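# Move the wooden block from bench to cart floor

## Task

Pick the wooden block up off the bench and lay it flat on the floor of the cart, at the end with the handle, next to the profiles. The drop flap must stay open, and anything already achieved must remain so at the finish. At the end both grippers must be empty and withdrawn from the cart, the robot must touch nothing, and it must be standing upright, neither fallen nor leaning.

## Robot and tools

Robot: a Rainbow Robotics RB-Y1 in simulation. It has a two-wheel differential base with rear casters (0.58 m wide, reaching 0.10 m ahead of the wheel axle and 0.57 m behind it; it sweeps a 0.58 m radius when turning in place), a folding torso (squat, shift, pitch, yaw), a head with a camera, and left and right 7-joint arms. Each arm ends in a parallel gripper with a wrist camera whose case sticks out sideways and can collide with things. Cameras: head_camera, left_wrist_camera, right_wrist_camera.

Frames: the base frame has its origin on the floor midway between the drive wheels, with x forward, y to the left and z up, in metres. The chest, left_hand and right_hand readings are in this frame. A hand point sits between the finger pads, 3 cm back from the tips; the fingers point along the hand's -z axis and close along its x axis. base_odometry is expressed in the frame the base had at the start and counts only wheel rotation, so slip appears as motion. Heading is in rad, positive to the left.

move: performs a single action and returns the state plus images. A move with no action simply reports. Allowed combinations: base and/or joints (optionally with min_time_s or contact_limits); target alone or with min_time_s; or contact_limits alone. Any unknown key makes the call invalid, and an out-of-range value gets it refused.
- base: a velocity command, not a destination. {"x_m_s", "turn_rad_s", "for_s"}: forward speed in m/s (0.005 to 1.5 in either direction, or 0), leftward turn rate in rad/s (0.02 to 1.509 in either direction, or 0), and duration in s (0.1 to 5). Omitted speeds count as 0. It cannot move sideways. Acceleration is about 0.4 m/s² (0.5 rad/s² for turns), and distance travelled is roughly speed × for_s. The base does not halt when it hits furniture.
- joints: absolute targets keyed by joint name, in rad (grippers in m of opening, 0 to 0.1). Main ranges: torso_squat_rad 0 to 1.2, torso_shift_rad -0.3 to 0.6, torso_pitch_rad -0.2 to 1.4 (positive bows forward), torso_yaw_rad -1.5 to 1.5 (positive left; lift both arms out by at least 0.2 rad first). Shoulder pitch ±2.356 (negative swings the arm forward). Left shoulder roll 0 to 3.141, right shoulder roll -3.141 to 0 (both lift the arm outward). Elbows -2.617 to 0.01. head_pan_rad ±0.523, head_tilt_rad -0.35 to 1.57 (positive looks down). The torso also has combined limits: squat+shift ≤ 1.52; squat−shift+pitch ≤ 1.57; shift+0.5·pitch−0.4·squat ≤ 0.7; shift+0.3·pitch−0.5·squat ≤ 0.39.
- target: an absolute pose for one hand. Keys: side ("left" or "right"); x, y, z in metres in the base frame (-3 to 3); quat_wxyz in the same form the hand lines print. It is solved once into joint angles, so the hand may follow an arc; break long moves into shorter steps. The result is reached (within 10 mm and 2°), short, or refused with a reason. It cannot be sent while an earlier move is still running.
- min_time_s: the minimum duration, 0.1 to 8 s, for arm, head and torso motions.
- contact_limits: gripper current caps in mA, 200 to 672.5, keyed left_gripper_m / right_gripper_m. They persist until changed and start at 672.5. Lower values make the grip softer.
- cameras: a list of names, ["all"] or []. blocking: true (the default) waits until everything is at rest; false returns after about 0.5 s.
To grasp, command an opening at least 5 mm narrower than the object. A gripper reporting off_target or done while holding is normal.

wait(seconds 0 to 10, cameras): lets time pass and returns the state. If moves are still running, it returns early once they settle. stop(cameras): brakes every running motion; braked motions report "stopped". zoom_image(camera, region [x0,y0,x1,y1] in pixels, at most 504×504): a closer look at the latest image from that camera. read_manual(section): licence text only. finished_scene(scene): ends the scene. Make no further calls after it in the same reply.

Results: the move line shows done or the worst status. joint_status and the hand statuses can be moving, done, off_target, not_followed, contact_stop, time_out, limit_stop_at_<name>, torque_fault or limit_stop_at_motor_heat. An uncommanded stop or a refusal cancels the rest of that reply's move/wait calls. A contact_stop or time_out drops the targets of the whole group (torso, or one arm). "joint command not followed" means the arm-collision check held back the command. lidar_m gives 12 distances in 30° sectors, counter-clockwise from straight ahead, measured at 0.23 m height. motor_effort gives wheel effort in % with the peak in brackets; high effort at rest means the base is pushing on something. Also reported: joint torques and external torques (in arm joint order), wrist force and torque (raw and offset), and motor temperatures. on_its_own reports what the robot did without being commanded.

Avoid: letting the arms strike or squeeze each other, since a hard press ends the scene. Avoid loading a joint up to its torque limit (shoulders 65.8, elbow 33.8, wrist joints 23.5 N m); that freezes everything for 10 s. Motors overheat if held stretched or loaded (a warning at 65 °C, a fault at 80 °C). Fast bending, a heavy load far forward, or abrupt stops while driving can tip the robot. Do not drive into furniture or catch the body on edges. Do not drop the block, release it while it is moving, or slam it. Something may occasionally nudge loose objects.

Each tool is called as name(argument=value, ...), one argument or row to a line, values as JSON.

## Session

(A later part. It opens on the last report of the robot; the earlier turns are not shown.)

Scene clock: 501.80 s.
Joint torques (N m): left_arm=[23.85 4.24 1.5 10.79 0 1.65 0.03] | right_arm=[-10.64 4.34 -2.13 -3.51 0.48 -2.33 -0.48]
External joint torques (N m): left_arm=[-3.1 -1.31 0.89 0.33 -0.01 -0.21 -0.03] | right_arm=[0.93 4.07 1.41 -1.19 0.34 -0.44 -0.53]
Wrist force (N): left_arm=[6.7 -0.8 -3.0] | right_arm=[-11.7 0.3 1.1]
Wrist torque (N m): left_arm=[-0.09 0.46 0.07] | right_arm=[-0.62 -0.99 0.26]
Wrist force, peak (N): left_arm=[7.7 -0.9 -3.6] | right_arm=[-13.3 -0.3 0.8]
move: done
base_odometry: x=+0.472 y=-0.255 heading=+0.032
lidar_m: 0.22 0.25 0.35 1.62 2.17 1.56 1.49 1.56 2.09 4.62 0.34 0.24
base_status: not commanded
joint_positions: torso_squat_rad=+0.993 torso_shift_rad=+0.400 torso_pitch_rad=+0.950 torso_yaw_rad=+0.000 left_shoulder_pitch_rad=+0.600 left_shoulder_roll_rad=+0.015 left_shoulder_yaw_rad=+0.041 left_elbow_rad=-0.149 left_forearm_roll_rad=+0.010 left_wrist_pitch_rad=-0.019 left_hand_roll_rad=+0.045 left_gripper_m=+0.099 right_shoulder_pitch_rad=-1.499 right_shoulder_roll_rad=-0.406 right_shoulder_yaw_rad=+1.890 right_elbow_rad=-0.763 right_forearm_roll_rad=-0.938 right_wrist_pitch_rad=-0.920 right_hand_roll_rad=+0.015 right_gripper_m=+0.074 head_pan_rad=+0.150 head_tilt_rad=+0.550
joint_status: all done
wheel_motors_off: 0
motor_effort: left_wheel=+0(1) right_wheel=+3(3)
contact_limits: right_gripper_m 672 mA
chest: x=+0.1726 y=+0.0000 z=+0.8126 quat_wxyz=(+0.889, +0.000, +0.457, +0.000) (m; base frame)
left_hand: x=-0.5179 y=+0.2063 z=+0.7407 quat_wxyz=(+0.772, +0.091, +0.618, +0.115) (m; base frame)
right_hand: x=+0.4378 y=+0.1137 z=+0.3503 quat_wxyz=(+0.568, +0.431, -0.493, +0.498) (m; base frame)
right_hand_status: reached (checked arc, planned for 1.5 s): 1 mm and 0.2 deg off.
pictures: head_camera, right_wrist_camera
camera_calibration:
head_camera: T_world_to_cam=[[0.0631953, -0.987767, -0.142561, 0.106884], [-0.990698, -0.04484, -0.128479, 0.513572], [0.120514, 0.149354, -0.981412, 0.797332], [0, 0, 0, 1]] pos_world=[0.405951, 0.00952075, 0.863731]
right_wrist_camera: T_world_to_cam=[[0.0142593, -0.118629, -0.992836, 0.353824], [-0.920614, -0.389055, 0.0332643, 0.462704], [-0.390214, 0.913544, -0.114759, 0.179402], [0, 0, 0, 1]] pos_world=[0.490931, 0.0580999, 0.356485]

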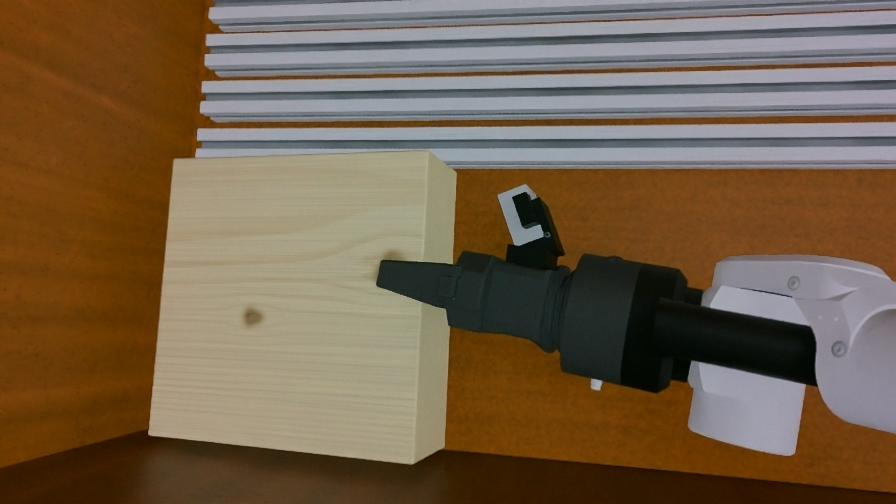

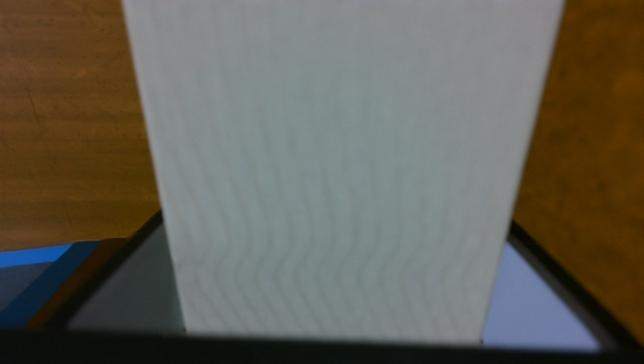

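move(
  joints={"right_gripper_m": 0.086},
)

move(
  joints={"right_gripper_m": 0.1},
  cameras=["head_camera", "right_wrist_camera"],
)

Scene clock: 504.47 s.
Joint torques (N m): left_arm=[23.78 4.54 1.07 10.88 -0.06 1.67 0.12] | right_arm=[-12 3.75 -3.29 -3.81 0.28 -3.59 -0.47]
External joint torques (N m): left_arm=[-3.17 -1.01 0.46 0.41 -0.08 -0.19 0.07] | right_arm=[-0.44 3.47 0.25 -1.48 0.14 -1.71 -0.52]
Wrist force (N): left_arm=[7.3 -0.7 -2.7] | right_arm=[-14.2 1.5 -3.5]
Wrist torque (N m): left_arm=[-0.10 0.58 0.05] | right_arm=[-0.35 -0.45 0.11]
Wrist force, peak (N): left_arm=[7.9 -1.6 -3.3] | right_arm=[-15.4 1.8 -3.6]
move: done
base_odometry: x=+0.472 y=-0.255 heading=+0.032
lidar_m: 0.23 0.25 0.33 1.63 2.17 1.55 1.48 1.56 2.07 4.60 0.34 0.25
base_status: not commanded
joint_positions: torso_squat_rad=+0.993 torso_shift_rad=+0.400 torso_pitch_rad=+0.950 torso_yaw_rad=+0.000 left_shoulder_pitch_rad=+0.600 left_shoulder_roll_rad=+0.015 left_shoulder_yaw_rad=+0.041 left_elbow_rad=-0.149 left_forearm_roll_rad=+0.010 left_wrist_pitch_rad=-0.019 left_hand_roll_rad=+0.045 left_gripper_m=+0.099 right_shoulder_pitch_rad=-1.498 right_shoulder_roll_rad=-0.406 right_shoulder_yaw_rad=+1.891 right_elbow_rad=-0.763 right_forearm_roll_rad=-0.938 right_wrist_pitch_rad=-0.920 right_hand_roll_rad=+0.015 right_gripper_m=+0.086 head_pan_rad=+0.150 head_tilt_rad=+0.550
joint_status: all done
wheel_motors_off: 0
motor_effort: left_wheel=+0(1) right_wheel=+0(2)
contact_limits: right_gripper_m 672 mA
chest: x=+0.1726 y=+0.0000 z=+0.8126 quat_wxyz=(+0.889, +0.000, +0.457, +0.000) (m; base frame)
left_hand: x=-0.5179 y=+0.2062 z=+0.7407 quat_wxyz=(+0.772, +0.091, +0.618, +0.115) (m; base frame)
right_hand: x=+0.4375 y=+0.1137 z=+0.3501 quat_wxyz=(+0.568, +0.431, -0.493, +0.498) (m; base frame)
pictures: none

Scene clock: 505.07 s.
Joint torques (N m): left_arm=[23.97 4.33 1.5 10.79 0.07 1.78 0.01] | right_arm=[-11.76 2.31 -3.03 -3.65 0.32 -3.68 -0.47]
External joint torques (N m): left_arm=[-2.98 -1.22 0.89 0.33 0.05 -0.08 -0.05] | right_arm=[-0.2 2.03 0.51 -1.32 0.18 -1.79 -0.52]
Wrist force (N): left_arm=[7.3 -0.3 -2.8] | right_arm=[-13.9 2.1 -3.4]
Wrist torque (N m): left_arm=[-0.13 0.58 0.05] | right_arm=[-0.37 -0.51 0.10]
Wrist force, peak (N): left_arm=[7.8 -1.2 -3.3] | right_arm=[-15.2 1.8 -3.7]
move: done
base_odometry: x=+0.472 y=-0.255 heading=+0.032
lidar_m: 0.22 0.25 0.33 1.64 2.18 1.57 1.50 1.56 2.09 4.61 0.35 0.23
base_status: not commanded
joint_positions: torso_squat_rad=+0.993 torso_shift_rad=+0.400 torso_pitch_rad=+0.950 torso_yaw_rad=+0.000 left_shoulder_pitch_rad=+0.600 left_shoulder_roll_rad=+0.015 left_shoulder_yaw_rad=+0.041 left_elbow_rad=-0.149 left_forearm_roll_rad=+0.010 left_wrist_pitch_rad=-0.019 left_hand_roll_rad=+0.045 left_gripper_m=+0.099 right_shoulder_pitch_rad=-1.498 right_shoulder_roll_rad=-0.406 right_shoulder_yaw_rad=+1.891 right_elbow_rad=-0.763 right_forearm_roll_rad=-0.938 right_wrist_pitch_rad=-0.920 right_hand_roll_rad=+0.015 right_gripper_m=+0.099 head_pan_rad=+0.150 head_tilt_rad=+0.550
joint_status: all done
wheel_motors_off: 0
motor_effort: left_wheel=+0(1) right_wheel=-2(2)
contact_limits: right_gripper_m 672 mA
chest: x=+0.1726 y=+0.0000 z=+0.8126 quat_wxyz=(+0.889, +0.000, +0.457, +0.000) (m; base frame)
left_hand: x=-0.5179 y=+0.2062 z=+0.7407 quat_wxyz=(+0.772, +0.091, +0.618, +0.115) (m; base frame)
right_hand: x=+0.4374 y=+0.1138 z=+0.3501 quat_wxyz=(+0.568, +0.432, -0.493, +0.498) (m; base frame)
pictures: head_camera, right_wrist_camera
camera_calibration:
head_camera: T_world_to_cam=[[0.0632702, -0.987778, -0.142451, 0.106858], [-0.990718, -0.0449585, -0.128282, 0.513417], [0.12031, 0.149246, -0.981454, 0.797437], [0, 0, 0, 1]] pos_world=[0.405951, 0.00962066, 0.863732]
right_wrist_camera: T_world_to_cam=[[0.0137616, -0.118853, -0.992816, 0.353802], [-0.920446, -0.389401, 0.0338579, 0.462239], [-0.390628, 0.913368, -0.114757, 0.179278], [0, 0, 0, 1]] pos_world=[0.490628, 0.0582996, 0.356184]

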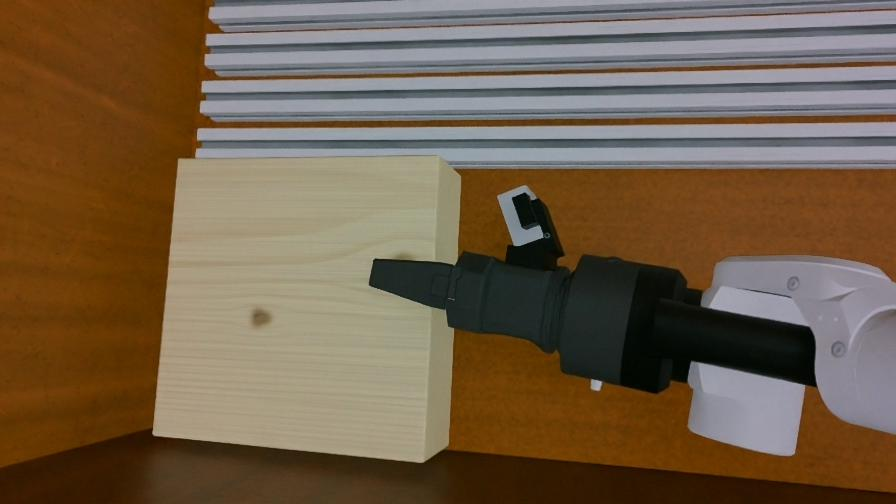

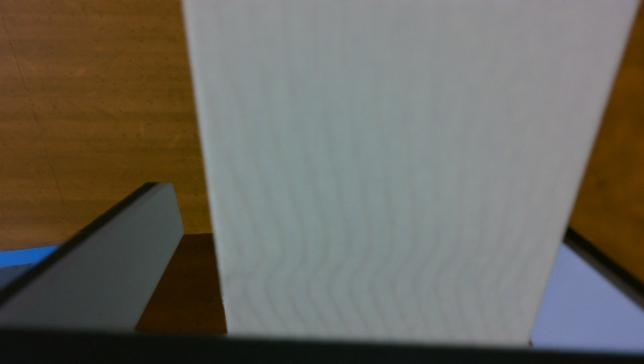

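move(
  target={"side": "right", "x": 0.427, "y": 0.033, "z": 0.351, "quat_wxyz": [0.5675, 0.4325, -0.4933, 0.4977]},
  min_time_s=0.8,
  cameras=["head_camera", "right_wrist_camera"],
)

Scene clock: 509.10 s.
Joint torques (N m): left_arm=[23.89 4.45 1.08 10.88 -0.04 1.69 0.11] | right_arm=[-9.77 -2.61 -2.85 -3.05 0.28 -2.14 0.18]
External joint torques (N m): left_arm=[-3.05 -1.1 0.46 0.42 -0.05 -0.17 0.05] | right_arm=[0.33 0.73 0.49 -0.68 0.08 -0.26 0.13]
Wrist force (N): left_arm=[6.6 -1.1 -2.8] | right_arm=[-6.1 1.7 0.5]
Wrist torque (N m): left_arm=[-0.05 0.46 0.07] | right_arm=[-0.29 -0.26 -0.15]
Wrist force, peak (N): left_arm=[8.1 -1.3 -3.5] | right_arm=[-15.3 2.3 -4.4]
move: done
base_odometry: x=+0.472 y=-0.255 heading=+0.032
lidar_m: 0.23 0.25 0.34 1.63 2.18 1.57 1.49 1.54 2.09 4.62 0.34 0.24
base_status: not commanded
joint_positions: torso_squat_rad=+0.993 torso_shift_rad=+0.400 torso_pitch_rad=+0.950 torso_yaw_rad=+0.000 left_shoulder_pitch_rad=+0.600 left_shoulder_roll_rad=+0.015 left_shoulder_yaw_rad=+0.041 left_elbow_rad=-0.149 left_forearm_roll_rad=+0.010 left_wrist_pitch_rad=-0.019 left_hand_roll_rad=+0.045 left_gripper_m=+0.099 right_shoulder_pitch_rad=-1.460 right_shoulder_roll_rad=-0.623 right_shoulder_yaw_rad=+1.921 right_elbow_rad=-0.936 right_forearm_roll_rad=-0.911 right_wrist_pitch_rad=-1.013 right_hand_roll_rad=+0.067 right_gripper_m=+0.099 head_pan_rad=+0.150 head_tilt_rad=+0.550
joint_status: all done
wheel_motors_off: 0
motor_effort: left_wheel=+0(2) right_wheel=-2(2)
contact_limits: right_gripper_m 672 mA
chest: x=+0.1726 y=+0.0000 z=+0.8126 quat_wxyz=(+0.889, +0.000, +0.457, +0.000) (m; base frame)
left_hand: x=-0.5179 y=+0.2062 z=+0.7407 quat_wxyz=(+0.772, +0.091, +0.618, +0.115) (m; base frame)
right_hand: x=+0.4272 y=+0.0330 z=+0.3510 quat_wxyz=(+0.567, +0.432, -0.493, +0.498) (m; base frame)
right_hand_status: reached (checked arc, planned for 0.8 s): 0 mm and 0.0 deg off.
pictures: head_camera, right_wrist_camera
camera_calibration:
head_camera: T_world_to_cam=[[0.0632702, -0.987778, -0.142451, 0.106858], [-0.990718, -0.0449585, -0.128282, 0.513417], [0.12031, 0.149246, -0.981454, 0.797437], [0, 0, 0, 1]] pos_world=[0.405951, 0.00962066, 0.863732]
right_wrist_camera: T_world_to_cam=[[0.0142761, -0.115738, -0.993177, 0.3451], [-0.920191, -0.390141, 0.0322373, 0.421711], [-0.39121, 0.913452, -0.112071, 0.248459], [0, 0, 0, 1]] pos_world=[0.480327, -0.0224874, 0.356996]

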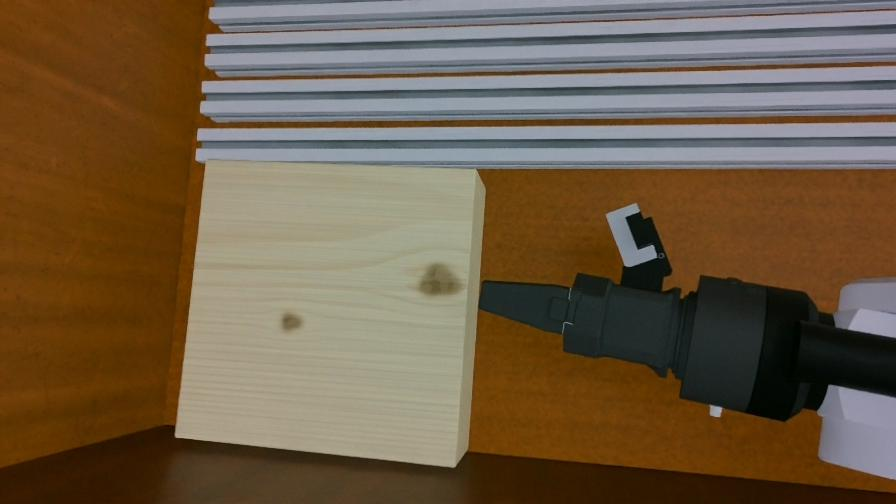

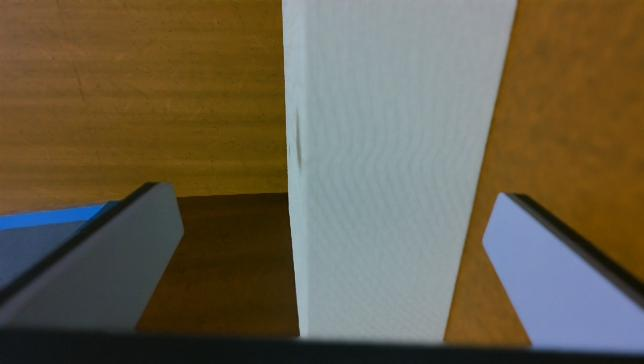

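move(
  target={"side": "right", "x": 0.43, "y": -0.01, "z": 0.37, "quat_wxyz": [0.5675, 0.4325, -0.4933, 0.4977]},
  min_time_s=0.8,
)

move(
  joints={"torso_squat_rad": 0.3, "torso_shift_rad": 0.25},
  min_time_s=3,
)

move(
  joints={"torso_squat_rad": 0.2, "torso_shift_rad": 0.2, "torso_pitch_rad": 0.6},
  min_time_s=2,
  cameras=["head_camera"],
)

Scene clock: 513.13 s.
Joint torques (N m): left_arm=[23.84 4.43 1.62 10.77 -0.08 1.64 0.02] | right_arm=[-11.71 -5.96 -2.23 -3.45 0.39 -2.02 0.4]
External joint torques (N m): left_arm=[-3.1 -1.11 1 0.3 -0.1 -0.23 -0.03] | right_arm=[-1.97 -0.3 1.2 -0.93 0.14 -0.14 0.35]
Wrist force (N): left_arm=[7.7 -1.1 -2.2] | right_arm=[-6.0 1.3 1.0]
Wrist torque (N m): left_arm=[-0.08 0.60 0.04] | right_arm=[-0.24 -0.26 -0.15]
Wrist force, peak (N): left_arm=[7.4 -1.4 -4.2] | right_arm=[-6.8 1.0 1.3]
move: done
base_odometry: x=+0.472 y=-0.255 heading=+0.032
lidar_m: 0.23 0.24 0.33 1.64 2.18 1.56 1.48 1.54 2.09 4.62 0.34 0.25
base_status: not commanded
joint_positions: torso_squat_rad=+0.993 torso_shift_rad=+0.400 torso_pitch_rad=+0.950 torso_yaw_rad=+0.000 left_shoulder_pitch_rad=+0.600 left_shoulder_roll_rad=+0.015 left_shoulder_yaw_rad=+0.041 left_elbow_rad=-0.149 left_forearm_roll_rad=+0.010 left_wrist_pitch_rad=-0.019 left_hand_roll_rad=+0.045 left_gripper_m=+0.099 right_shoulder_pitch_rad=-1.478 right_shoulder_roll_rad=-0.786 right_shoulder_yaw_rad=+1.936 right_elbow_rad=-1.103 right_forearm_roll_rad=-0.894 right_wrist_pitch_rad=-1.032 right_hand_roll_rad=+0.095 right_gripper_m=+0.099 head_pan_rad=+0.150 head_tilt_rad=+0.550
joint_status: all done
wheel_motors_off: 0
motor_effort: left_wheel=+1(2) right_wheel=-1(3)
contact_limits: right_gripper_m 672 mA
chest: x=+0.1726 y=+0.0000 z=+0.8126 quat_wxyz=(+0.889, +0.000, +0.457, +0.000) (m; base frame)
left_hand: x=-0.5179 y=+0.2062 z=+0.7407 quat_wxyz=(+0.772, +0.091, +0.618, +0.115) (m; base frame)
right_hand: x=+0.4299 y=-0.0099 z=+0.3700 quat_wxyz=(+0.567, +0.433, -0.494, +0.497) (m; base frame)
right_hand_status: reached (checked arc, planned for 0.8 s): 0 mm and 0.1 deg off.
pictures: none

Scene clock: 516.43 s.
Joint torques (N m): left_arm=[23.94 4.29 1.36 10.85 -0.05 1.72 0.03] | right_arm=[-11.7 -5.93 -2.6 -2.86 0.43 -2.14 0.33]
External joint torques (N m): left_arm=[-3 -1.25 0.75 0.39 -0.07 -0.14 -0.02] | right_arm=[-1.96 -0.27 0.83 -0.34 0.18 -0.26 0.28]
Wrist force (N): left_arm=[7.0 -0.2 -2.7] | right_arm=[-6.6 1.5 0.2]
Wrist torque (N m): left_arm=[-0.13 0.49 0.03] | right_arm=[-0.23 -0.29 -0.14]
Wrist force, peak (N): left_arm=[7.8 -0.2 -3.4] | right_arm=[-7.1 1.6 1.0]
move: done
base_odometry: x=+0.472 y=-0.255 heading=+0.032
lidar_m: 0.22 0.24 0.33 1.63 2.18 1.55 1.48 1.55 2.08 4.61 0.35 0.25
base_status: not commanded
joint_positions: torso_squat_rad=+0.300 torso_shift_rad=+0.250 torso_pitch_rad=+0.950 torso_yaw_rad=+0.000 left_shoulder_pitch_rad=+0.600 left_shoulder_roll_rad=+0.015 left_shoulder_yaw_rad=+0.041 left_elbow_rad=-0.149 left_forearm_roll_rad=+0.010 left_wrist_pitch_rad=-0.019 left_hand_roll_rad=+0.045 left_gripper_m=+0.099 right_shoulder_pitch_rad=-1.478 right_shoulder_roll_rad=-0.786 right_shoulder_yaw_rad=+1.936 right_elbow_rad=-1.103 right_forearm_roll_rad=-0.894 right_wrist_pitch_rad=-1.032 right_hand_roll_rad=+0.095 right_gripper_m=+0.099 head_pan_rad=+0.150 head_tilt_rad=+0.550
joint_status: all done
wheel_motors_off: 0
motor_effort: left_wheel=+2(3) right_wheel=+0(2)
contact_limits: right_gripper_m 672 mA
chest: x=+0.1892 y=+0.0001 z=+1.1084 quat_wxyz=(+0.889, +0.000, +0.457, +0.000) (m; base frame)
left_hand: x=-0.5013 y=+0.2063 z=+1.0365 quat_wxyz=(+0.772, +0.091, +0.618, +0.115) (m; base frame)
right_hand: x=+0.4465 y=-0.0098 z=+0.6658 quat_wxyz=(+0.567, +0.433, -0.494, +0.497) (m; base frame)
pictures: none

Scene clock: 518.73 s.
Joint torques (N m): left_arm=[21.27 3.5 1.34 9.74 0.02 1.5 0.06] | right_arm=[-17.38 -7.26 -4.55 -0.54 -0.41 -2.05 0.27]
External joint torques (N m): left_arm=[-2.93 -1.27 0.81 0.24 0.01 -0.07 0.01] | right_arm=[-1.06 0.23 1.31 -0.25 -0.1 -0.21 0.22]
Wrist force (N): left_arm=[6.3 0.2 -4.4] | right_arm=[-5.7 3.8 1.1]
Wrist torque (N m): left_arm=[-0.24 0.51 0.04] | right_arm=[-0.39 -0.26 -0.14]
Wrist force, peak (N): left_arm=[7.2 -1.0 -4.6] | right_arm=[-7.0 3.2 0.9]
move: done
base_odometry: x=+0.472 y=-0.255 heading=+0.032
lidar_m: 0.23 0.24 0.33 1.64 2.17 1.57 1.49 1.56 2.10 4.60 0.36 0.24
base_status: not commanded
joint_positions: torso_squat_rad=+0.200 torso_shift_rad=+0.200 torso_pitch_rad=+0.600 torso_yaw_rad=+0.000 left_shoulder_pitch_rad=+0.600 left_shoulder_roll_rad=+0.015 left_shoulder_yaw_rad=+0.041 left_elbow_rad=-0.149 left_forearm_roll_rad=+0.010 left_wrist_pitch_rad=-0.019 left_hand_roll_rad=+0.045 left_gripper_m=+0.099 right_shoulder_pitch_rad=-1.478 right_shoulder_roll_rad=-0.786 right_shoulder_yaw_rad=+1.936 right_elbow_rad=-1.103 right_forearm_roll_rad=-0.894 right_wrist_pitch_rad=-1.032 right_hand_roll_rad=+0.095 right_gripper_m=+0.099 head_pan_rad=+0.150 head_tilt_rad=+0.550
joint_status: all done
wheel_motors_off: 0
motor_effort: left_wheel=+1(2) right_wheel=-2(3)
contact_limits: right_gripper_m 672 mA
chest: x=+0.0830 y=+0.0001 z=+1.2082 quat_wxyz=(+0.955, +0.000, +0.296, +0.000) (m; base frame)
left_hand: x=-0.5410 y=+0.2063 z=+0.9039 quat_wxyz=(+0.868, +0.069, +0.474, +0.129) (m; base frame)
right_hand: x=+0.4766 y=-0.0098 z=+0.8808 quat_wxyz=(+0.472, +0.340, -0.585, +0.565) (m; base frame)
pictures: head_camera
camera_calibration:
head_camera: T_world_to_cam=[[0.108286, -0.987777, -0.112117, 0.128491], [-0.88664, -0.0449561, -0.46027, 0.86787], [0.449604, 0.149248, -0.880671, 1.04735], [0, 0, 0, 1]] pos_world=[0.284679, 0.00962067, 1.33624]

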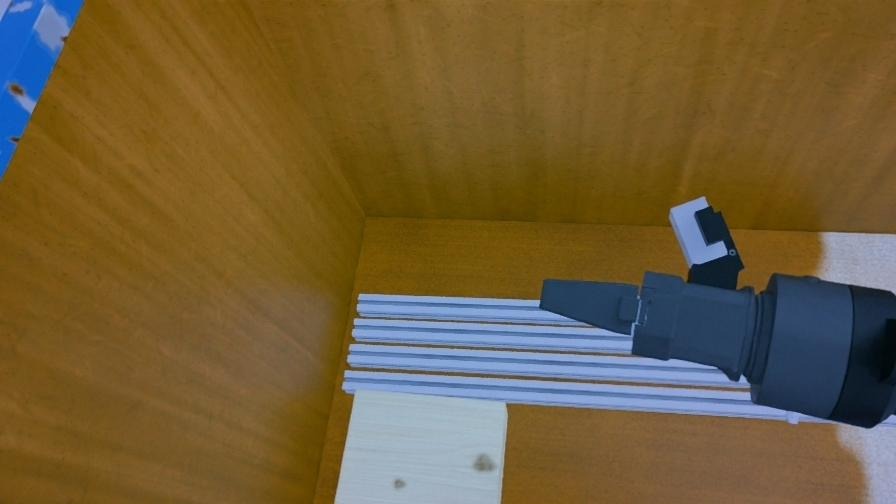

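move(
  base={"x_m_s": -0.3, "for_s": 2.2},
)

move(
  joints={"torso_squat_rad": 0.5, "torso_shift_rad": 0.0, "torso_pitch_rad": 0.2, "right_shoulder_pitch_rad": 0.2, "right_shoulder_roll_rad": -0.2, "right_shoulder_yaw_rad": 0.0, "right_elbow_rad": -1.2, "right_forearm_roll_rad": 0.0, "right_wrist_pitch_rad": -0.2, "right_hand_roll_rad": 0.0, "left_shoulder_pitch_rad": 0.1, "head_pan_rad": 0.1, "head_tilt_rad": 0.6},
  min_time_s=3,
  cameras=["head_camera"],
)

Scene clock: 529.53 s.
Joint torques (N m): left_arm=[21.19 3.64 1.5 9.69 -0.09 1.3 0.02] | right_arm=[-17.37 -7.44 -4.9 -0.48 -0.33 -1.92 0.31]
External joint torques (N m): left_arm=[-3.01 -1.13 0.96 0.19 -0.11 -0.27 -0.03] | right_arm=[-1.04 0.05 0.97 -0.19 -0.01 -0.09 0.27]
Wrist force (N): left_arm=[6.6 -0.9 -4.5] | right_arm=[-5.7 3.7 1.0]
Wrist torque (N m): left_arm=[-0.11 0.53 0.01] | right_arm=[-0.38 -0.24 -0.10]
Wrist force, peak (N): left_arm=[7.0 -1.3 -5.3] | right_arm=[-6.4 4.1 1.1]
move: done
base_odometry: x=-0.188 y=-0.277 heading=+0.033
lidar_m: 0.89 0.93 1.92 3.60 1.23 0.88 0.83 0.88 1.17 3.04 2.52 0.93
base_status: done (sent for 2.2 of 2.2 s)
joint_positions: torso_squat_rad=+0.200 torso_shift_rad=+0.200 torso_pitch_rad=+0.600 torso_yaw_rad=+0.000 left_shoulder_pitch_rad=+0.600 left_shoulder_roll_rad=+0.015 left_shoulder_yaw_rad=+0.041 left_elbow_rad=-0.149 left_forearm_roll_rad=+0.010 left_wrist_pitch_rad=-0.019 left_hand_roll_rad=+0.045 left_gripper_m=+0.099 right_shoulder_pitch_rad=-1.478 right_shoulder_roll_rad=-0.786 right_shoulder_yaw_rad=+1.936 right_elbow_rad=-1.103 right_forearm_roll_rad=-0.894 right_wrist_pitch_rad=-1.033 right_hand_roll_rad=+0.095 right_gripper_m=+0.099 head_pan_rad=+0.150 head_tilt_rad=+0.550
joint_status: not commanded
wheel_motors_off: 0
motor_effort: left_wheel=+8(32) right_wheel=-7(25)
contact_limits: right_gripper_m 672 mA
chest: x=+0.0830 y=+0.0001 z=+1.2082 quat_wxyz=(+0.955, +0.000, +0.296, +0.000) (m; base frame)
left_hand: x=-0.5409 y=+0.2063 z=+0.9039 quat_wxyz=(+0.868, +0.069, +0.474, +0.129) (m; base frame)
right_hand: x=+0.4766 y=-0.0098 z=+0.8808 quat_wxyz=(+0.472, +0.340, -0.585, +0.565) (m; base frame)
pictures: none

Scene clock: 532.83 s.
Joint torques (N m): left_arm=[4.35 -0.07 0.99 2.38 -0.03 -0.09 0.02] | right_arm=[-0.11 -3.6 -4.2 -7.76 0.06 -1.74 -0.3]
External joint torques (N m): left_arm=[-1.8 -0.94 0.88 -0.28 -0.03 -0.23 0.01] | right_arm=[0.6 1.38 -1.87 -1.23 -0.02 -0.14 -0.34]
Wrist force (N): left_arm=[1.6 0.7 -7.3] | right_arm=[-5.7 3.5 -2.2]
Wrist torque (N m): left_arm=[-0.27 0.26 0.08] | right_arm=[-0.36 -0.28 0.02]
Wrist force, peak (N): left_arm=[2.5 1.5 -8.2] | right_arm=[-6.7 2.8 1.3]
move: done
base_odometry: x=-0.188 y=-0.277 heading=+0.033
lidar_m: 0.89 0.93 1.92 3.61 1.22 0.87 0.83 0.87 1.19 3.04 2.52 0.93
base_status: not commanded
joint_positions: torso_squat_rad=+0.500 torso_shift_rad=+0.000 torso_pitch_rad=+0.200 torso_yaw_rad=+0.000 left_shoulder_pitch_rad=+0.100 left_shoulder_roll_rad=+0.015 left_shoulder_yaw_rad=+0.041 left_elbow_rad=-0.149 left_forearm_roll_rad=+0.010 left_wrist_pitch_rad=-0.019 left_hand_roll_rad=+0.045 left_gripper_m=+0.099 right_shoulder_pitch_rad=+0.200 right_shoulder_roll_rad=-0.200 right_shoulder_yaw_rad=+0.000 right_elbow_rad=-1.200 right_forearm_roll_rad=+0.000 right_wrist_pitch_rad=-0.200 right_hand_roll_rad=+0.000 right_gripper_m=+0.099 head_pan_rad=+0.100 head_tilt_rad=+0.600
joint_status: all done
wheel_motors_off: 0
motor_effort: left_wheel=+12(12) right_wheel=-9(11)
contact_limits: right_gripper_m 672 mA
chest: x=-0.1666 y=+0.0001 z=+1.1981 quat_wxyz=(+0.995, +0.000, +0.100, +0.000) (m; base frame)
left_hand: x=-0.2980 y=+0.2358 z=+0.5260 quat_wxyz=(+0.996, +0.017, +0.062, +0.062) (m; base frame)
right_hand: x=+0.1302 y=-0.3367 z=+0.6985 quat_wxyz=(+0.872, -0.087, -0.479, +0.054) (m; base frame)
pictures: head_camera
camera_calibration:
head_camera: T_world_to_cam=[[0.0933629, -0.994325, -0.0510054, 0.0798112], [-0.676245, -0.0257306, -0.736228, 1.00364], [0.730737, 0.103228, -0.674809, 0.959972], [0, 0, 0, 1]] pos_world=[-0.0302329, 0.00608594, 1.39078]

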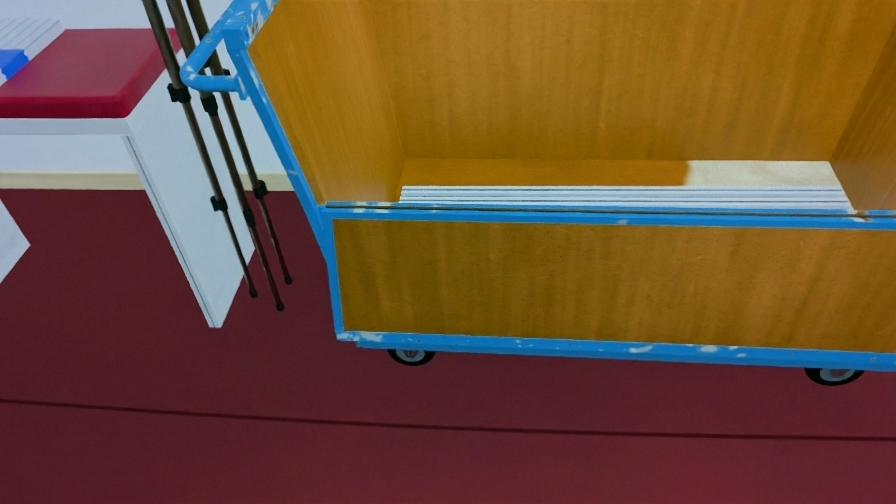

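move(
  joints={"torso_squat_rad": 0.5, "torso_shift_rad": 0.0, "torso_pitch_rad": 0.3, "right_shoulder_pitch_rad": -0.506, "right_shoulder_roll_rad": -0.04, "right_shoulder_yaw_rad": 0.102, "right_elbow_rad": -1.342, "right_forearm_roll_rad": -1.469, "right_wrist_pitch_rad": -0.3, "right_hand_roll_rad": 1.414, "left_shoulder_pitch_rad": 0.6},
  min_time_s=2.5,
)

move(
  joints={"torso_squat_rad": 0.35, "torso_shift_rad": 0.1, "torso_pitch_rad": 0.5, "right_shoulder_pitch_rad": -1.01, "right_shoulder_roll_rad": -0.26, "right_shoulder_yaw_rad": 0.98, "right_elbow_rad": -1.13, "right_forearm_roll_rad": -1.22, "right_wrist_pitch_rad": -0.56, "right_hand_roll_rad": 0.757},
  min_time_s=2,
  cameras=["head_camera"],
)

move(
  joints={"torso_squat_rad": 0.2, "torso_shift_rad": 0.2, "torso_pitch_rad": 0.7, "right_shoulder_pitch_rad": -1.513, "right_shoulder_roll_rad": -0.476, "right_shoulder_yaw_rad": 1.857, "right_elbow_rad": -0.917, "right_forearm_roll_rad": -0.978, "right_wrist_pitch_rad": -0.817, "right_hand_roll_rad": 0.1, "head_tilt_rad": 0.7, "head_pan_rad": 0.15},
  min_time_s=2,
  cameras=["head_camera"],
)

Scene clock: 538.97 s.
Joint torques (N m): left_arm=[17.32 2.44 1.3 7.84 -0.03 1.06 0.04] | right_arm=[-15.28 0.9 0.23 -11.2 0.5 -0.52 0.17]
External joint torques (N m): left_arm=[-2.15 -1.19 0.88 0.1 -0.04 -0.11 0] | right_arm=[-1.49 1.3 0.6 -1.31 -0.17 -0.21 0.12]
Wrist force (N): left_arm=[5.0 0.2 -6.4] | right_arm=[-7.0 1.7 0.8]
Wrist torque (N m): left_arm=[-0.19 0.44 0.05] | right_arm=[-0.28 -0.38 -0.16]
Wrist force, peak (N): left_arm=[1.9 0.7 -8.4] | right_arm=[-6.7 2.4 1.6]
move: done
base_odometry: x=-0.188 y=-0.277 heading=+0.033
lidar_m: 0.89 0.91 1.92 3.60 1.22 0.87 0.83 0.87 1.17 3.05 2.51 0.94
base_status: not commanded
joint_positions: torso_squat_rad=+0.500 torso_shift_rad=+0.000 torso_pitch_rad=+0.300 torso_yaw_rad=+0.000 left_shoulder_pitch_rad=+0.600 left_shoulder_roll_rad=+0.015 left_shoulder_yaw_rad=+0.041 left_elbow_rad=-0.149 left_forearm_roll_rad=+0.010 left_wrist_pitch_rad=-0.019 left_hand_roll_rad=+0.045 left_gripper_m=+0.099 right_shoulder_pitch_rad=-0.506 right_shoulder_roll_rad=-0.040 right_shoulder_yaw_rad=+0.102 right_elbow_rad=-1.342 right_forearm_roll_rad=-1.469 right_wrist_pitch_rad=-0.300 right_hand_roll_rad=+1.414 right_gripper_m=+0.099 head_pan_rad=+0.100 head_tilt_rad=+0.600
joint_status: all done
wheel_motors_off: 0
motor_effort: left_wheel=+11(12) right_wheel=-9(12)
contact_limits: right_gripper_m 672 mA
chest: x=-0.1366 y=+0.0001 z=+1.1904 quat_wxyz=(+0.989, +0.000, +0.149, +0.000) (m; base frame)
left_hand: x=-0.6426 y=+0.2063 z=+0.7151 quat_wxyz=(+0.929, +0.049, +0.339, +0.138) (m; base frame)
right_hand: x=+0.4419 y=-0.1554 z=+0.9536 quat_wxyz=(+0.710, -0.013, -0.704, -0.012) (m; base frame)
pictures: none

Scene clock: 541.27 s.
Joint torques (N m): left_arm=[20.36 3.34 1.33 9.35 -0.07 1.25 -0.02] | right_arm=[-17.33 1.32 -3.44 -8.01 0.78 -1.62 -0.18]
External joint torques (N m): left_arm=[-2.49 -1.1 0.83 0.35 -0.08 -0.2 -0.06] | right_arm=[-1.88 -0.02 1.38 -0.43 -0.03 -0.12 -0.23]
Wrist force (N): left_arm=[5.0 0.0 -5.8] | right_arm=[-6.5 2.2 2.7]
Wrist torque (N m): left_arm=[-0.21 0.36 0.03] | right_arm=[-0.31 -0.32 0.03]
Wrist force, peak (N): left_arm=[5.2 -0.1 -6.8] | right_arm=[-7.0 2.3 2.2]
move: done
base_odometry: x=-0.188 y=-0.277 heading=+0.033
lidar_m: 0.89 0.93 1.92 3.61 1.22 0.86 0.83 0.88 1.18 3.04 2.50 0.95
base_status: not commanded
joint_positions: torso_squat_rad=+0.350 torso_shift_rad=+0.100 torso_pitch_rad=+0.500 torso_yaw_rad=+0.000 left_shoulder_pitch_rad=+0.600 left_shoulder_roll_rad=+0.015 left_shoulder_yaw_rad=+0.041 left_elbow_rad=-0.149 left_forearm_roll_rad=+0.010 left_wrist_pitch_rad=-0.019 left_hand_roll_rad=+0.045 left_gripper_m=+0.099 right_shoulder_pitch_rad=-1.010 right_shoulder_roll_rad=-0.260 right_shoulder_yaw_rad=+0.980 right_elbow_rad=-1.130 right_forearm_roll_rad=-1.220 right_wrist_pitch_rad=-0.560 right_hand_roll_rad=+0.757 right_gripper_m=+0.099 head_pan_rad=+0.100 head_tilt_rad=+0.600
joint_status: all done
wheel_motors_off: 0
motor_effort: left_wheel=+10(12) right_wheel=-11(13)
contact_limits: right_gripper_m 672 mA
chest: x=-0.0139 y=+0.0001 z=+1.2063 quat_wxyz=(+0.969, +0.000, +0.248, +0.000) (m; base frame)
left_hand: x=-0.6044 y=+0.2063 z=+0.8412 quat_wxyz=(+0.891, +0.063, +0.430, +0.132) (m; base frame)
right_hand: x=+0.4752 y=+0.1246 z=+0.9621 quat_wxyz=(+0.606, +0.216, -0.719, +0.263) (m; base frame)
pictures: head_camera
camera_calibration:
head_camera: T_world_to_cam=[[0.0740951, -0.994324, -0.07635, 0.0962777], [-0.863827, -0.0257373, -0.503131, 0.829156], [0.498311, 0.103233, -0.860831, 1.0751], [0, 0, 0, 1]] pos_world=[0.173379, 0.00608591, 1.35]

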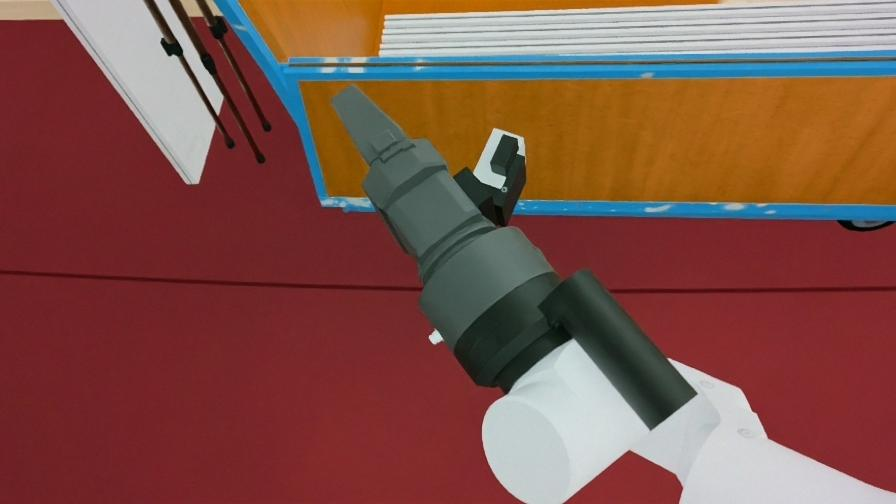

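Scene clock: 543.57 s.
Joint torques (N m): left_arm=[22.54 3.83 1.4 10.24 -0.08 1.42 -0.02] | right_arm=[-18.56 -2.06 -4.29 -1.29 -0.11 -1.98 -0.16]
External joint torques (N m): left_arm=[-2.77 -1.23 0.84 0.35 -0.09 -0.26 -0.07] | right_arm=[-2.16 0.7 1.33 0.03 -0.04 -0.11 -0.2]
Wrist force (N): left_arm=[6.9 -1.0 -4.7] | right_arm=[-6.3 2.9 0.3]
Wrist torque (N m): left_arm=[-0.10 0.54 0.03] | right_arm=[-0.32 -0.30 0.04]
Wrist force, peak (N): left_arm=[6.2 -0.2 -6.1] | right_arm=[-6.7 2.3 2.8]
move: done
base_odometry: x=-0.188 y=-0.277 heading=+0.033
lidar_m: 0.90 0.93 1.92 3.60 1.22 0.86 0.82 0.87 1.17 3.03 2.50 0.94
base_status: not commanded
joint_positions: torso_squat_rad=+0.200 torso_shift_rad=+0.200 torso_pitch_rad=+0.700 torso_yaw_rad=+0.000 left_shoulder_pitch_rad=+0.600 left_shoulder_roll_rad=+0.015 left_shoulder_yaw_rad=+0.041 left_elbow_rad=-0.149 left_forearm_roll_rad=+0.010 left_wrist_pitch_rad=-0.019 left_hand_roll_rad=+0.045 left_gripper_m=+0.099 right_shoulder_pitch_rad=-1.513 right_shoulder_roll_rad=-0.476 right_shoulder_yaw_rad=+1.857 right_elbow_rad=-0.917 right_forearm_roll_rad=-0.978 right_wrist_pitch_rad=-0.817 right_hand_roll_rad=+0.100 right_gripper_m=+0.099 head_pan_rad=+0.150 head_tilt_rad=+0.700
joint_status: all done
wheel_motors_off: 0
motor_effort: left_wheel=+8(11) right_wheel=-8(11)
contact_limits: right_gripper_m 672 mA
chest: x=+0.1078 y=+0.0001 z=+1.1895 quat_wxyz=(+0.939, +0.000, +0.343, +0.000) (m; base frame)
left_hand: x=-0.5435 y=+0.2063 z=+0.9491 quat_wxyz=(+0.843, +0.076, +0.517, +0.125) (m; base frame)
right_hand: x=+0.4786 y=+0.1125 z=+0.8108 quat_wxyz=(+0.516, +0.352, -0.554, +0.550) (m; base frame)
pictures: head_camera
camera_calibration:
head_camera: T_world_to_cam=[[0.0928777, -0.98848, -0.119501, 0.134236], [-0.971737, -0.0638285, -0.227274, 0.599872], [0.217029, 0.137232, -0.966471, 1.17381], [0, 0, 0, 1]] pos_world=[0.315699, 0.00989459, 1.28683]

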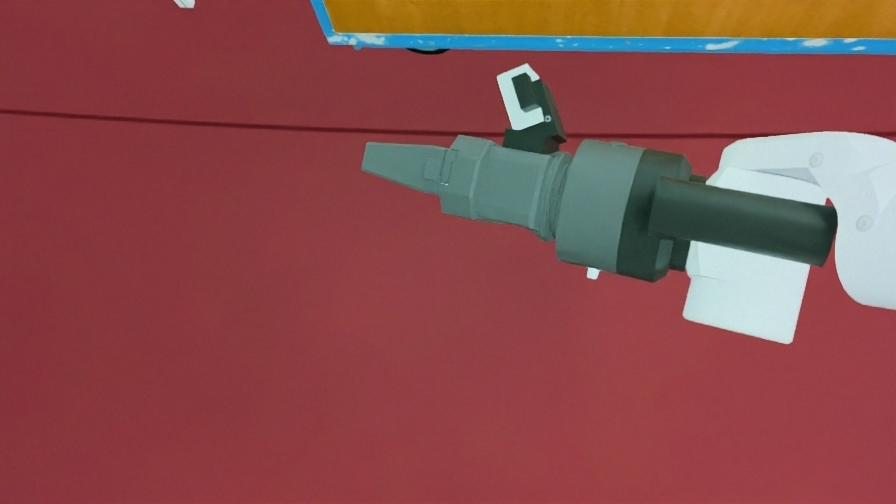

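move(
  target={"side": "right", "x": 0.468, "y": 0.125, "z": 0.812, "quat_wxyz": [0.4808, 0.3835, -0.5187, 0.5942]},
  min_time_s=1.5,
)

move(
  joints={"torso_squat_rad": 0.3, "torso_shift_rad": 0.25, "torso_pitch_rad": 0.95},
  min_time_s=1.5,
)

move(
  joints={"torso_squat_rad": 0.9, "torso_shift_rad": 0.358, "torso_pitch_rad": 0.95},
  min_time_s=2.5,
  cameras=["head_camera"],
)

Scene clock: 548.63 s.
Joint torques (N m): left_arm=[22.54 3.48 1.46 10.15 -0.09 1.5 -0.04] | right_arm=[-20.15 -0.56 -3.99 0.64 -0.21 -2.16 -0.29]
External joint torques (N m): left_arm=[-2.77 -1.57 0.89 0.25 -0.11 -0.17 -0.09] | right_arm=[-2.82 2.09 1.45 0.92 0.12 -0.37 -0.34]
Wrist force (N): left_arm=[6.7 -0.6 -4.1] | right_arm=[-6.1 2.8 0.3]
Wrist torque (N m): left_arm=[-0.12 0.51 0.11] | right_arm=[-0.28 -0.26 0.05]
Wrist force, peak (N): left_arm=[7.2 -0.9 -4.6] | right_arm=[-6.7 3.2 0.2]
move: done
base_odometry: x=-0.188 y=-0.277 heading=+0.033
lidar_m: 0.89 0.92 1.93 3.61 1.20 0.86 0.83 0.86 1.18 3.04 2.51 0.93
base_status: not commanded
joint_positions: torso_squat_rad=+0.200 torso_shift_rad=+0.200 torso_pitch_rad=+0.700 torso_yaw_rad=+0.000 left_shoulder_pitch_rad=+0.600 left_shoulder_roll_rad=+0.015 left_shoulder_yaw_rad=+0.041 left_elbow_rad=-0.149 left_forearm_roll_rad=+0.010 left_wrist_pitch_rad=-0.019 left_hand_roll_rad=+0.045 left_gripper_m=+0.099 right_shoulder_pitch_rad=-1.591 right_shoulder_roll_rad=-0.423 right_shoulder_yaw_rad=+1.960 right_elbow_rad=-0.833 right_forearm_roll_rad=-0.882 right_wrist_pitch_rad=-0.864 right_hand_roll_rad=-0.055 right_gripper_m=+0.099 head_pan_rad=+0.150 head_tilt_rad=+0.700
joint_status: all done
wheel_motors_off: 0
motor_effort: left_wheel=+7(9) right_wheel=-9(11)
contact_limits: right_gripper_m 672 mA
chest: x=+0.1078 y=+0.0001 z=+1.1895 quat_wxyz=(+0.939, +0.000, +0.343, +0.000) (m; base frame)
left_hand: x=-0.5435 y=+0.2063 z=+0.9490 quat_wxyz=(+0.843, +0.076, +0.517, +0.125) (m; base frame)
right_hand: x=+0.4677 y=+0.1248 z=+0.8122 quat_wxyz=(+0.482, +0.382, -0.518, +0.594) (m; base frame)
right_hand_status: reached (checked arc, planned for 1.5 s): 0 mm and 0.2 deg off.
pictures: none

Scene clock: 550.43 s.
Joint torques (N m): left_arm=[23.62 4.51 1.43 10.81 -0.08 1.66 0.04] | right_arm=[-14.69 1.86 -3.07 -1.75 0.07 -1.96 -0.19]
External joint torques (N m): left_arm=[-3.33 -1.03 0.81 0.35 -0.1 -0.2 -0.01] | right_arm=[-1.95 1.83 1.07 0.44 0.03 -0.09 -0.24]
Wrist force (N): left_arm=[7.5 -0.6 -3.0] | right_arm=[-5.7 1.6 0.2]
Wrist torque (N m): left_arm=[-0.16 0.58 0.04] | right_arm=[-0.23 -0.23 0.07]
Wrist force, peak (N): left_arm=[7.8 -0.2 -3.5] | right_arm=[-6.7 2.2 0.0]
move: done
base_odometry: x=-0.188 y=-0.277 heading=+0.033
lidar_m: 0.89 0.93 1.92 3.61 1.20 0.85 0.83 0.87 1.18 3.03 2.51 0.93
base_status: not commanded
joint_positions: torso_squat_rad=+0.300 torso_shift_rad=+0.250 torso_pitch_rad=+0.950 torso_yaw_rad=+0.000 left_shoulder_pitch_rad=+0.600 left_shoulder_roll_rad=+0.015 left_shoulder_yaw_rad=+0.041 left_elbow_rad=-0.149 left_forearm_roll_rad=+0.010 left_wrist_pitch_rad=-0.019 left_hand_roll_rad=+0.045 left_gripper_m=+0.099 right_shoulder_pitch_rad=-1.591 right_shoulder_roll_rad=-0.423 right_shoulder_yaw_rad=+1.960 right_elbow_rad=-0.833 right_forearm_roll_rad=-0.882 right_wrist_pitch_rad=-0.864 right_hand_roll_rad=-0.055 right_gripper_m=+0.099 head_pan_rad=+0.150 head_tilt_rad=+0.700
joint_status: all done
wheel_motors_off: 0
motor_effort: left_wheel=+5(10) right_wheel=-7(10)
contact_limits: right_gripper_m 672 mA
chest: x=+0.1892 y=+0.0001 z=+1.1084 quat_wxyz=(+0.889, +0.000, +0.457, +0.000) (m; base frame)
left_hand: x=-0.5013 y=+0.2063 z=+1.0365 quat_wxyz=(+0.772, +0.091, +0.618, +0.115) (m; base frame)
right_hand: x=+0.4447 y=+0.1249 z=+0.6538 quat_wxyz=(+0.543, +0.453, -0.454, +0.542) (m; base frame)
pictures: none

Scene clock: 553.23 s.
Joint torques (N m): left_arm=[24.05 4.36 1.44 10.81 -0.11 1.73 0.09] | right_arm=[-14.58 1.31 -3.61 -1.94 0.01 -2.01 -0.33]
External joint torques (N m): left_arm=[-2.9 -1.18 0.83 0.35 -0.13 -0.14 0.04] | right_arm=[-1.84 1.28 0.53 0.24 -0.03 -0.14 -0.38]
Wrist force (N): left_arm=[6.8 -1.0 -2.4] | right_arm=[-6.3 1.6 0.8]
Wrist torque (N m): left_arm=[-0.09 0.48 0.07] | right_arm=[-0.26 -0.29 0.07]
Wrist force, peak (N): left_arm=[7.7 -1.4 -3.6] | right_arm=[-6.7 2.1 0.5]
move: done
base_odometry: x=-0.188 y=-0.277 heading=+0.033
lidar_m: 0.88 0.93 1.92 3.60 1.22 0.86 0.83 0.88 1.16 3.04 2.51 0.94
base_status: not commanded
joint_positions: torso_squat_rad=+0.900 torso_shift_rad=+0.358 torso_pitch_rad=+0.950 torso_yaw_rad=+0.000 left_shoulder_pitch_rad=+0.600 left_shoulder_roll_rad=+0.015 left_shoulder_yaw_rad=+0.041 left_elbow_rad=-0.149 left_forearm_roll_rad=+0.010 left_wrist_pitch_rad=-0.019 left_hand_roll_rad=+0.045 left_gripper_m=+0.099 right_shoulder_pitch_rad=-1.591 right_shoulder_roll_rad=-0.423 right_shoulder_yaw_rad=+1.960 right_elbow_rad=-0.833 right_forearm_roll_rad=-0.882 right_wrist_pitch_rad=-0.864 right_hand_roll_rad=-0.055 right_gripper_m=+0.099 head_pan_rad=+0.150 head_tilt_rad=+0.700
joint_status: all done
wheel_motors_off: 0
motor_effort: left_wheel=+4(7) right_wheel=-3(8)
contact_limits: right_gripper_m 672 mA
chest: x=+0.1762 y=+0.0000 z=+0.8680 quat_wxyz=(+0.889, +0.000, +0.457, +0.000) (m; base frame)
left_hand: x=-0.5143 y=+0.2063 z=+0.7961 quat_wxyz=(+0.772, +0.091, +0.618, +0.115) (m; base frame)
right_hand: x=+0.4317 y=+0.1249 z=+0.4135 quat_wxyz=(+0.543, +0.453, -0.454, +0.542) (m; base frame)
pictures: head_camera
camera_calibration:
head_camera: T_world_to_cam=[[0.0603542, -0.988487, -0.138747, 0.111934], [-0.997765, -0.063735, 0.0200502, 0.383173], [-0.0286624, 0.137227, -0.990125, 0.912157], [0, 0, 0, 1]] pos_world=[0.401705, 0.00989487, 0.910997]

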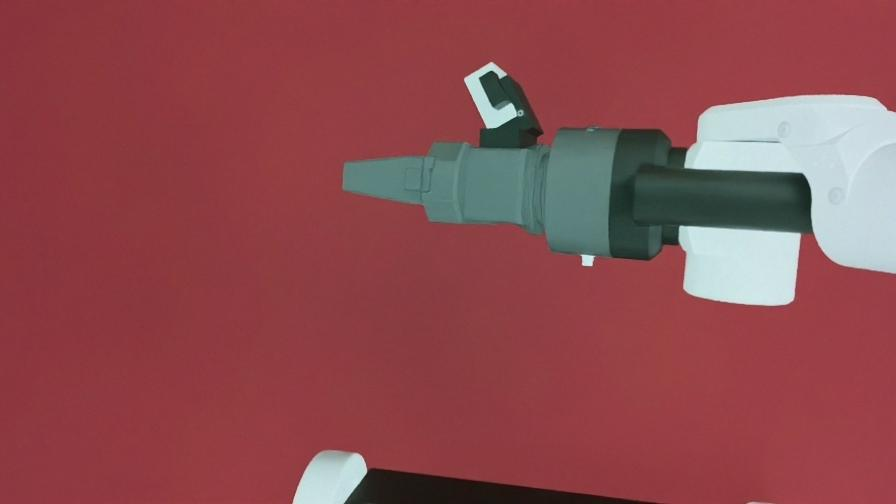

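move(
  joints={"torso_squat_rad": 0.5, "torso_shift_rad": 0.0, "torso_pitch_rad": 0.2, "right_shoulder_pitch_rad": 0.2, "right_shoulder_roll_rad": -0.2, "right_shoulder_yaw_rad": 0.0, "right_elbow_rad": -1.2, "right_forearm_roll_rad": 0.0, "right_wrist_pitch_rad": -0.2, "right_hand_roll_rad": 0.0, "left_shoulder_pitch_rad": 0.1},
  min_time_s=3,
)

finished_scene(
  scene=1,
)

Scene clock: 558.10 s.
Joint torques (N m): left_arm=[4.53 0.1 0.82 2.6 -0.02 -0.06 0.01] | right_arm=[-0.1 -3.26 -3.89 -7.54 0.06 -1.64 0.3]
External joint torques (N m): left_arm=[-1.63 -0.77 0.71 -0.07 -0.02 -0.2 0] | right_arm=[0.61 1.73 -1.56 -1.01 -0.02 -0.04 0.26]
Wrist force (N): left_arm=[2.2 1.1 -7.5] | right_arm=[-5.6 3.4 -2.2]
Wrist torque (N m): left_arm=[-0.34 0.29 0.09] | right_arm=[-0.38 -0.24 -0.19]
Wrist force, peak (N): left_arm=[5.4 0.5 -6.8] | right_arm=[-6.8 1.9 0.6]
move: done
base_odometry: x=-0.188 y=-0.277 heading=+0.033
lidar_m: 0.88 0.93 1.91 3.60 1.20 0.87 0.83 0.88 1.18 3.05 2.50 0.94
base_status: not commanded
joint_positions: torso_squat_rad=+0.500 torso_shift_rad=+0.000 torso_pitch_rad=+0.200 torso_yaw_rad=+0.000 left_shoulder_pitch_rad=+0.100 left_shoulder_roll_rad=+0.015 left_shoulder_yaw_rad=+0.041 left_elbow_rad=-0.149 left_forearm_roll_rad=+0.010 left_wrist_pitch_rad=-0.019 left_hand_roll_rad=+0.045 left_gripper_m=+0.099 right_shoulder_pitch_rad=+0.200 right_shoulder_roll_rad=-0.200 right_shoulder_yaw_rad=+0.000 right_elbow_rad=-1.200 right_forearm_roll_rad=+0.000 right_wrist_pitch_rad=-0.200 right_hand_roll_rad=+0.000 right_gripper_m=+0.099 head_pan_rad=+0.150 head_tilt_rad=+0.700
joint_status: all done
wheel_motors_off: 0
motor_effort: left_wheel=+7(10) right_wheel=-7(7)
contact_limits: right_gripper_m 672 mA
chest: x=-0.1666 y=+0.0001 z=+1.1981 quat_wxyz=(+0.995, +0.000, +0.100, +0.000) (m; base frame)
left_hand: x=-0.2981 y=+0.2358 z=+0.5260 quat_wxyz=(+0.996, +0.017, +0.062, +0.062) (m; base frame)
right_hand: x=+0.1302 y=-0.3368 z=+0.6985 quat_wxyz=(+0.872, -0.087, -0.479, +0.054) (m; base frame)
pictures: none

The scene is finished: the task was done.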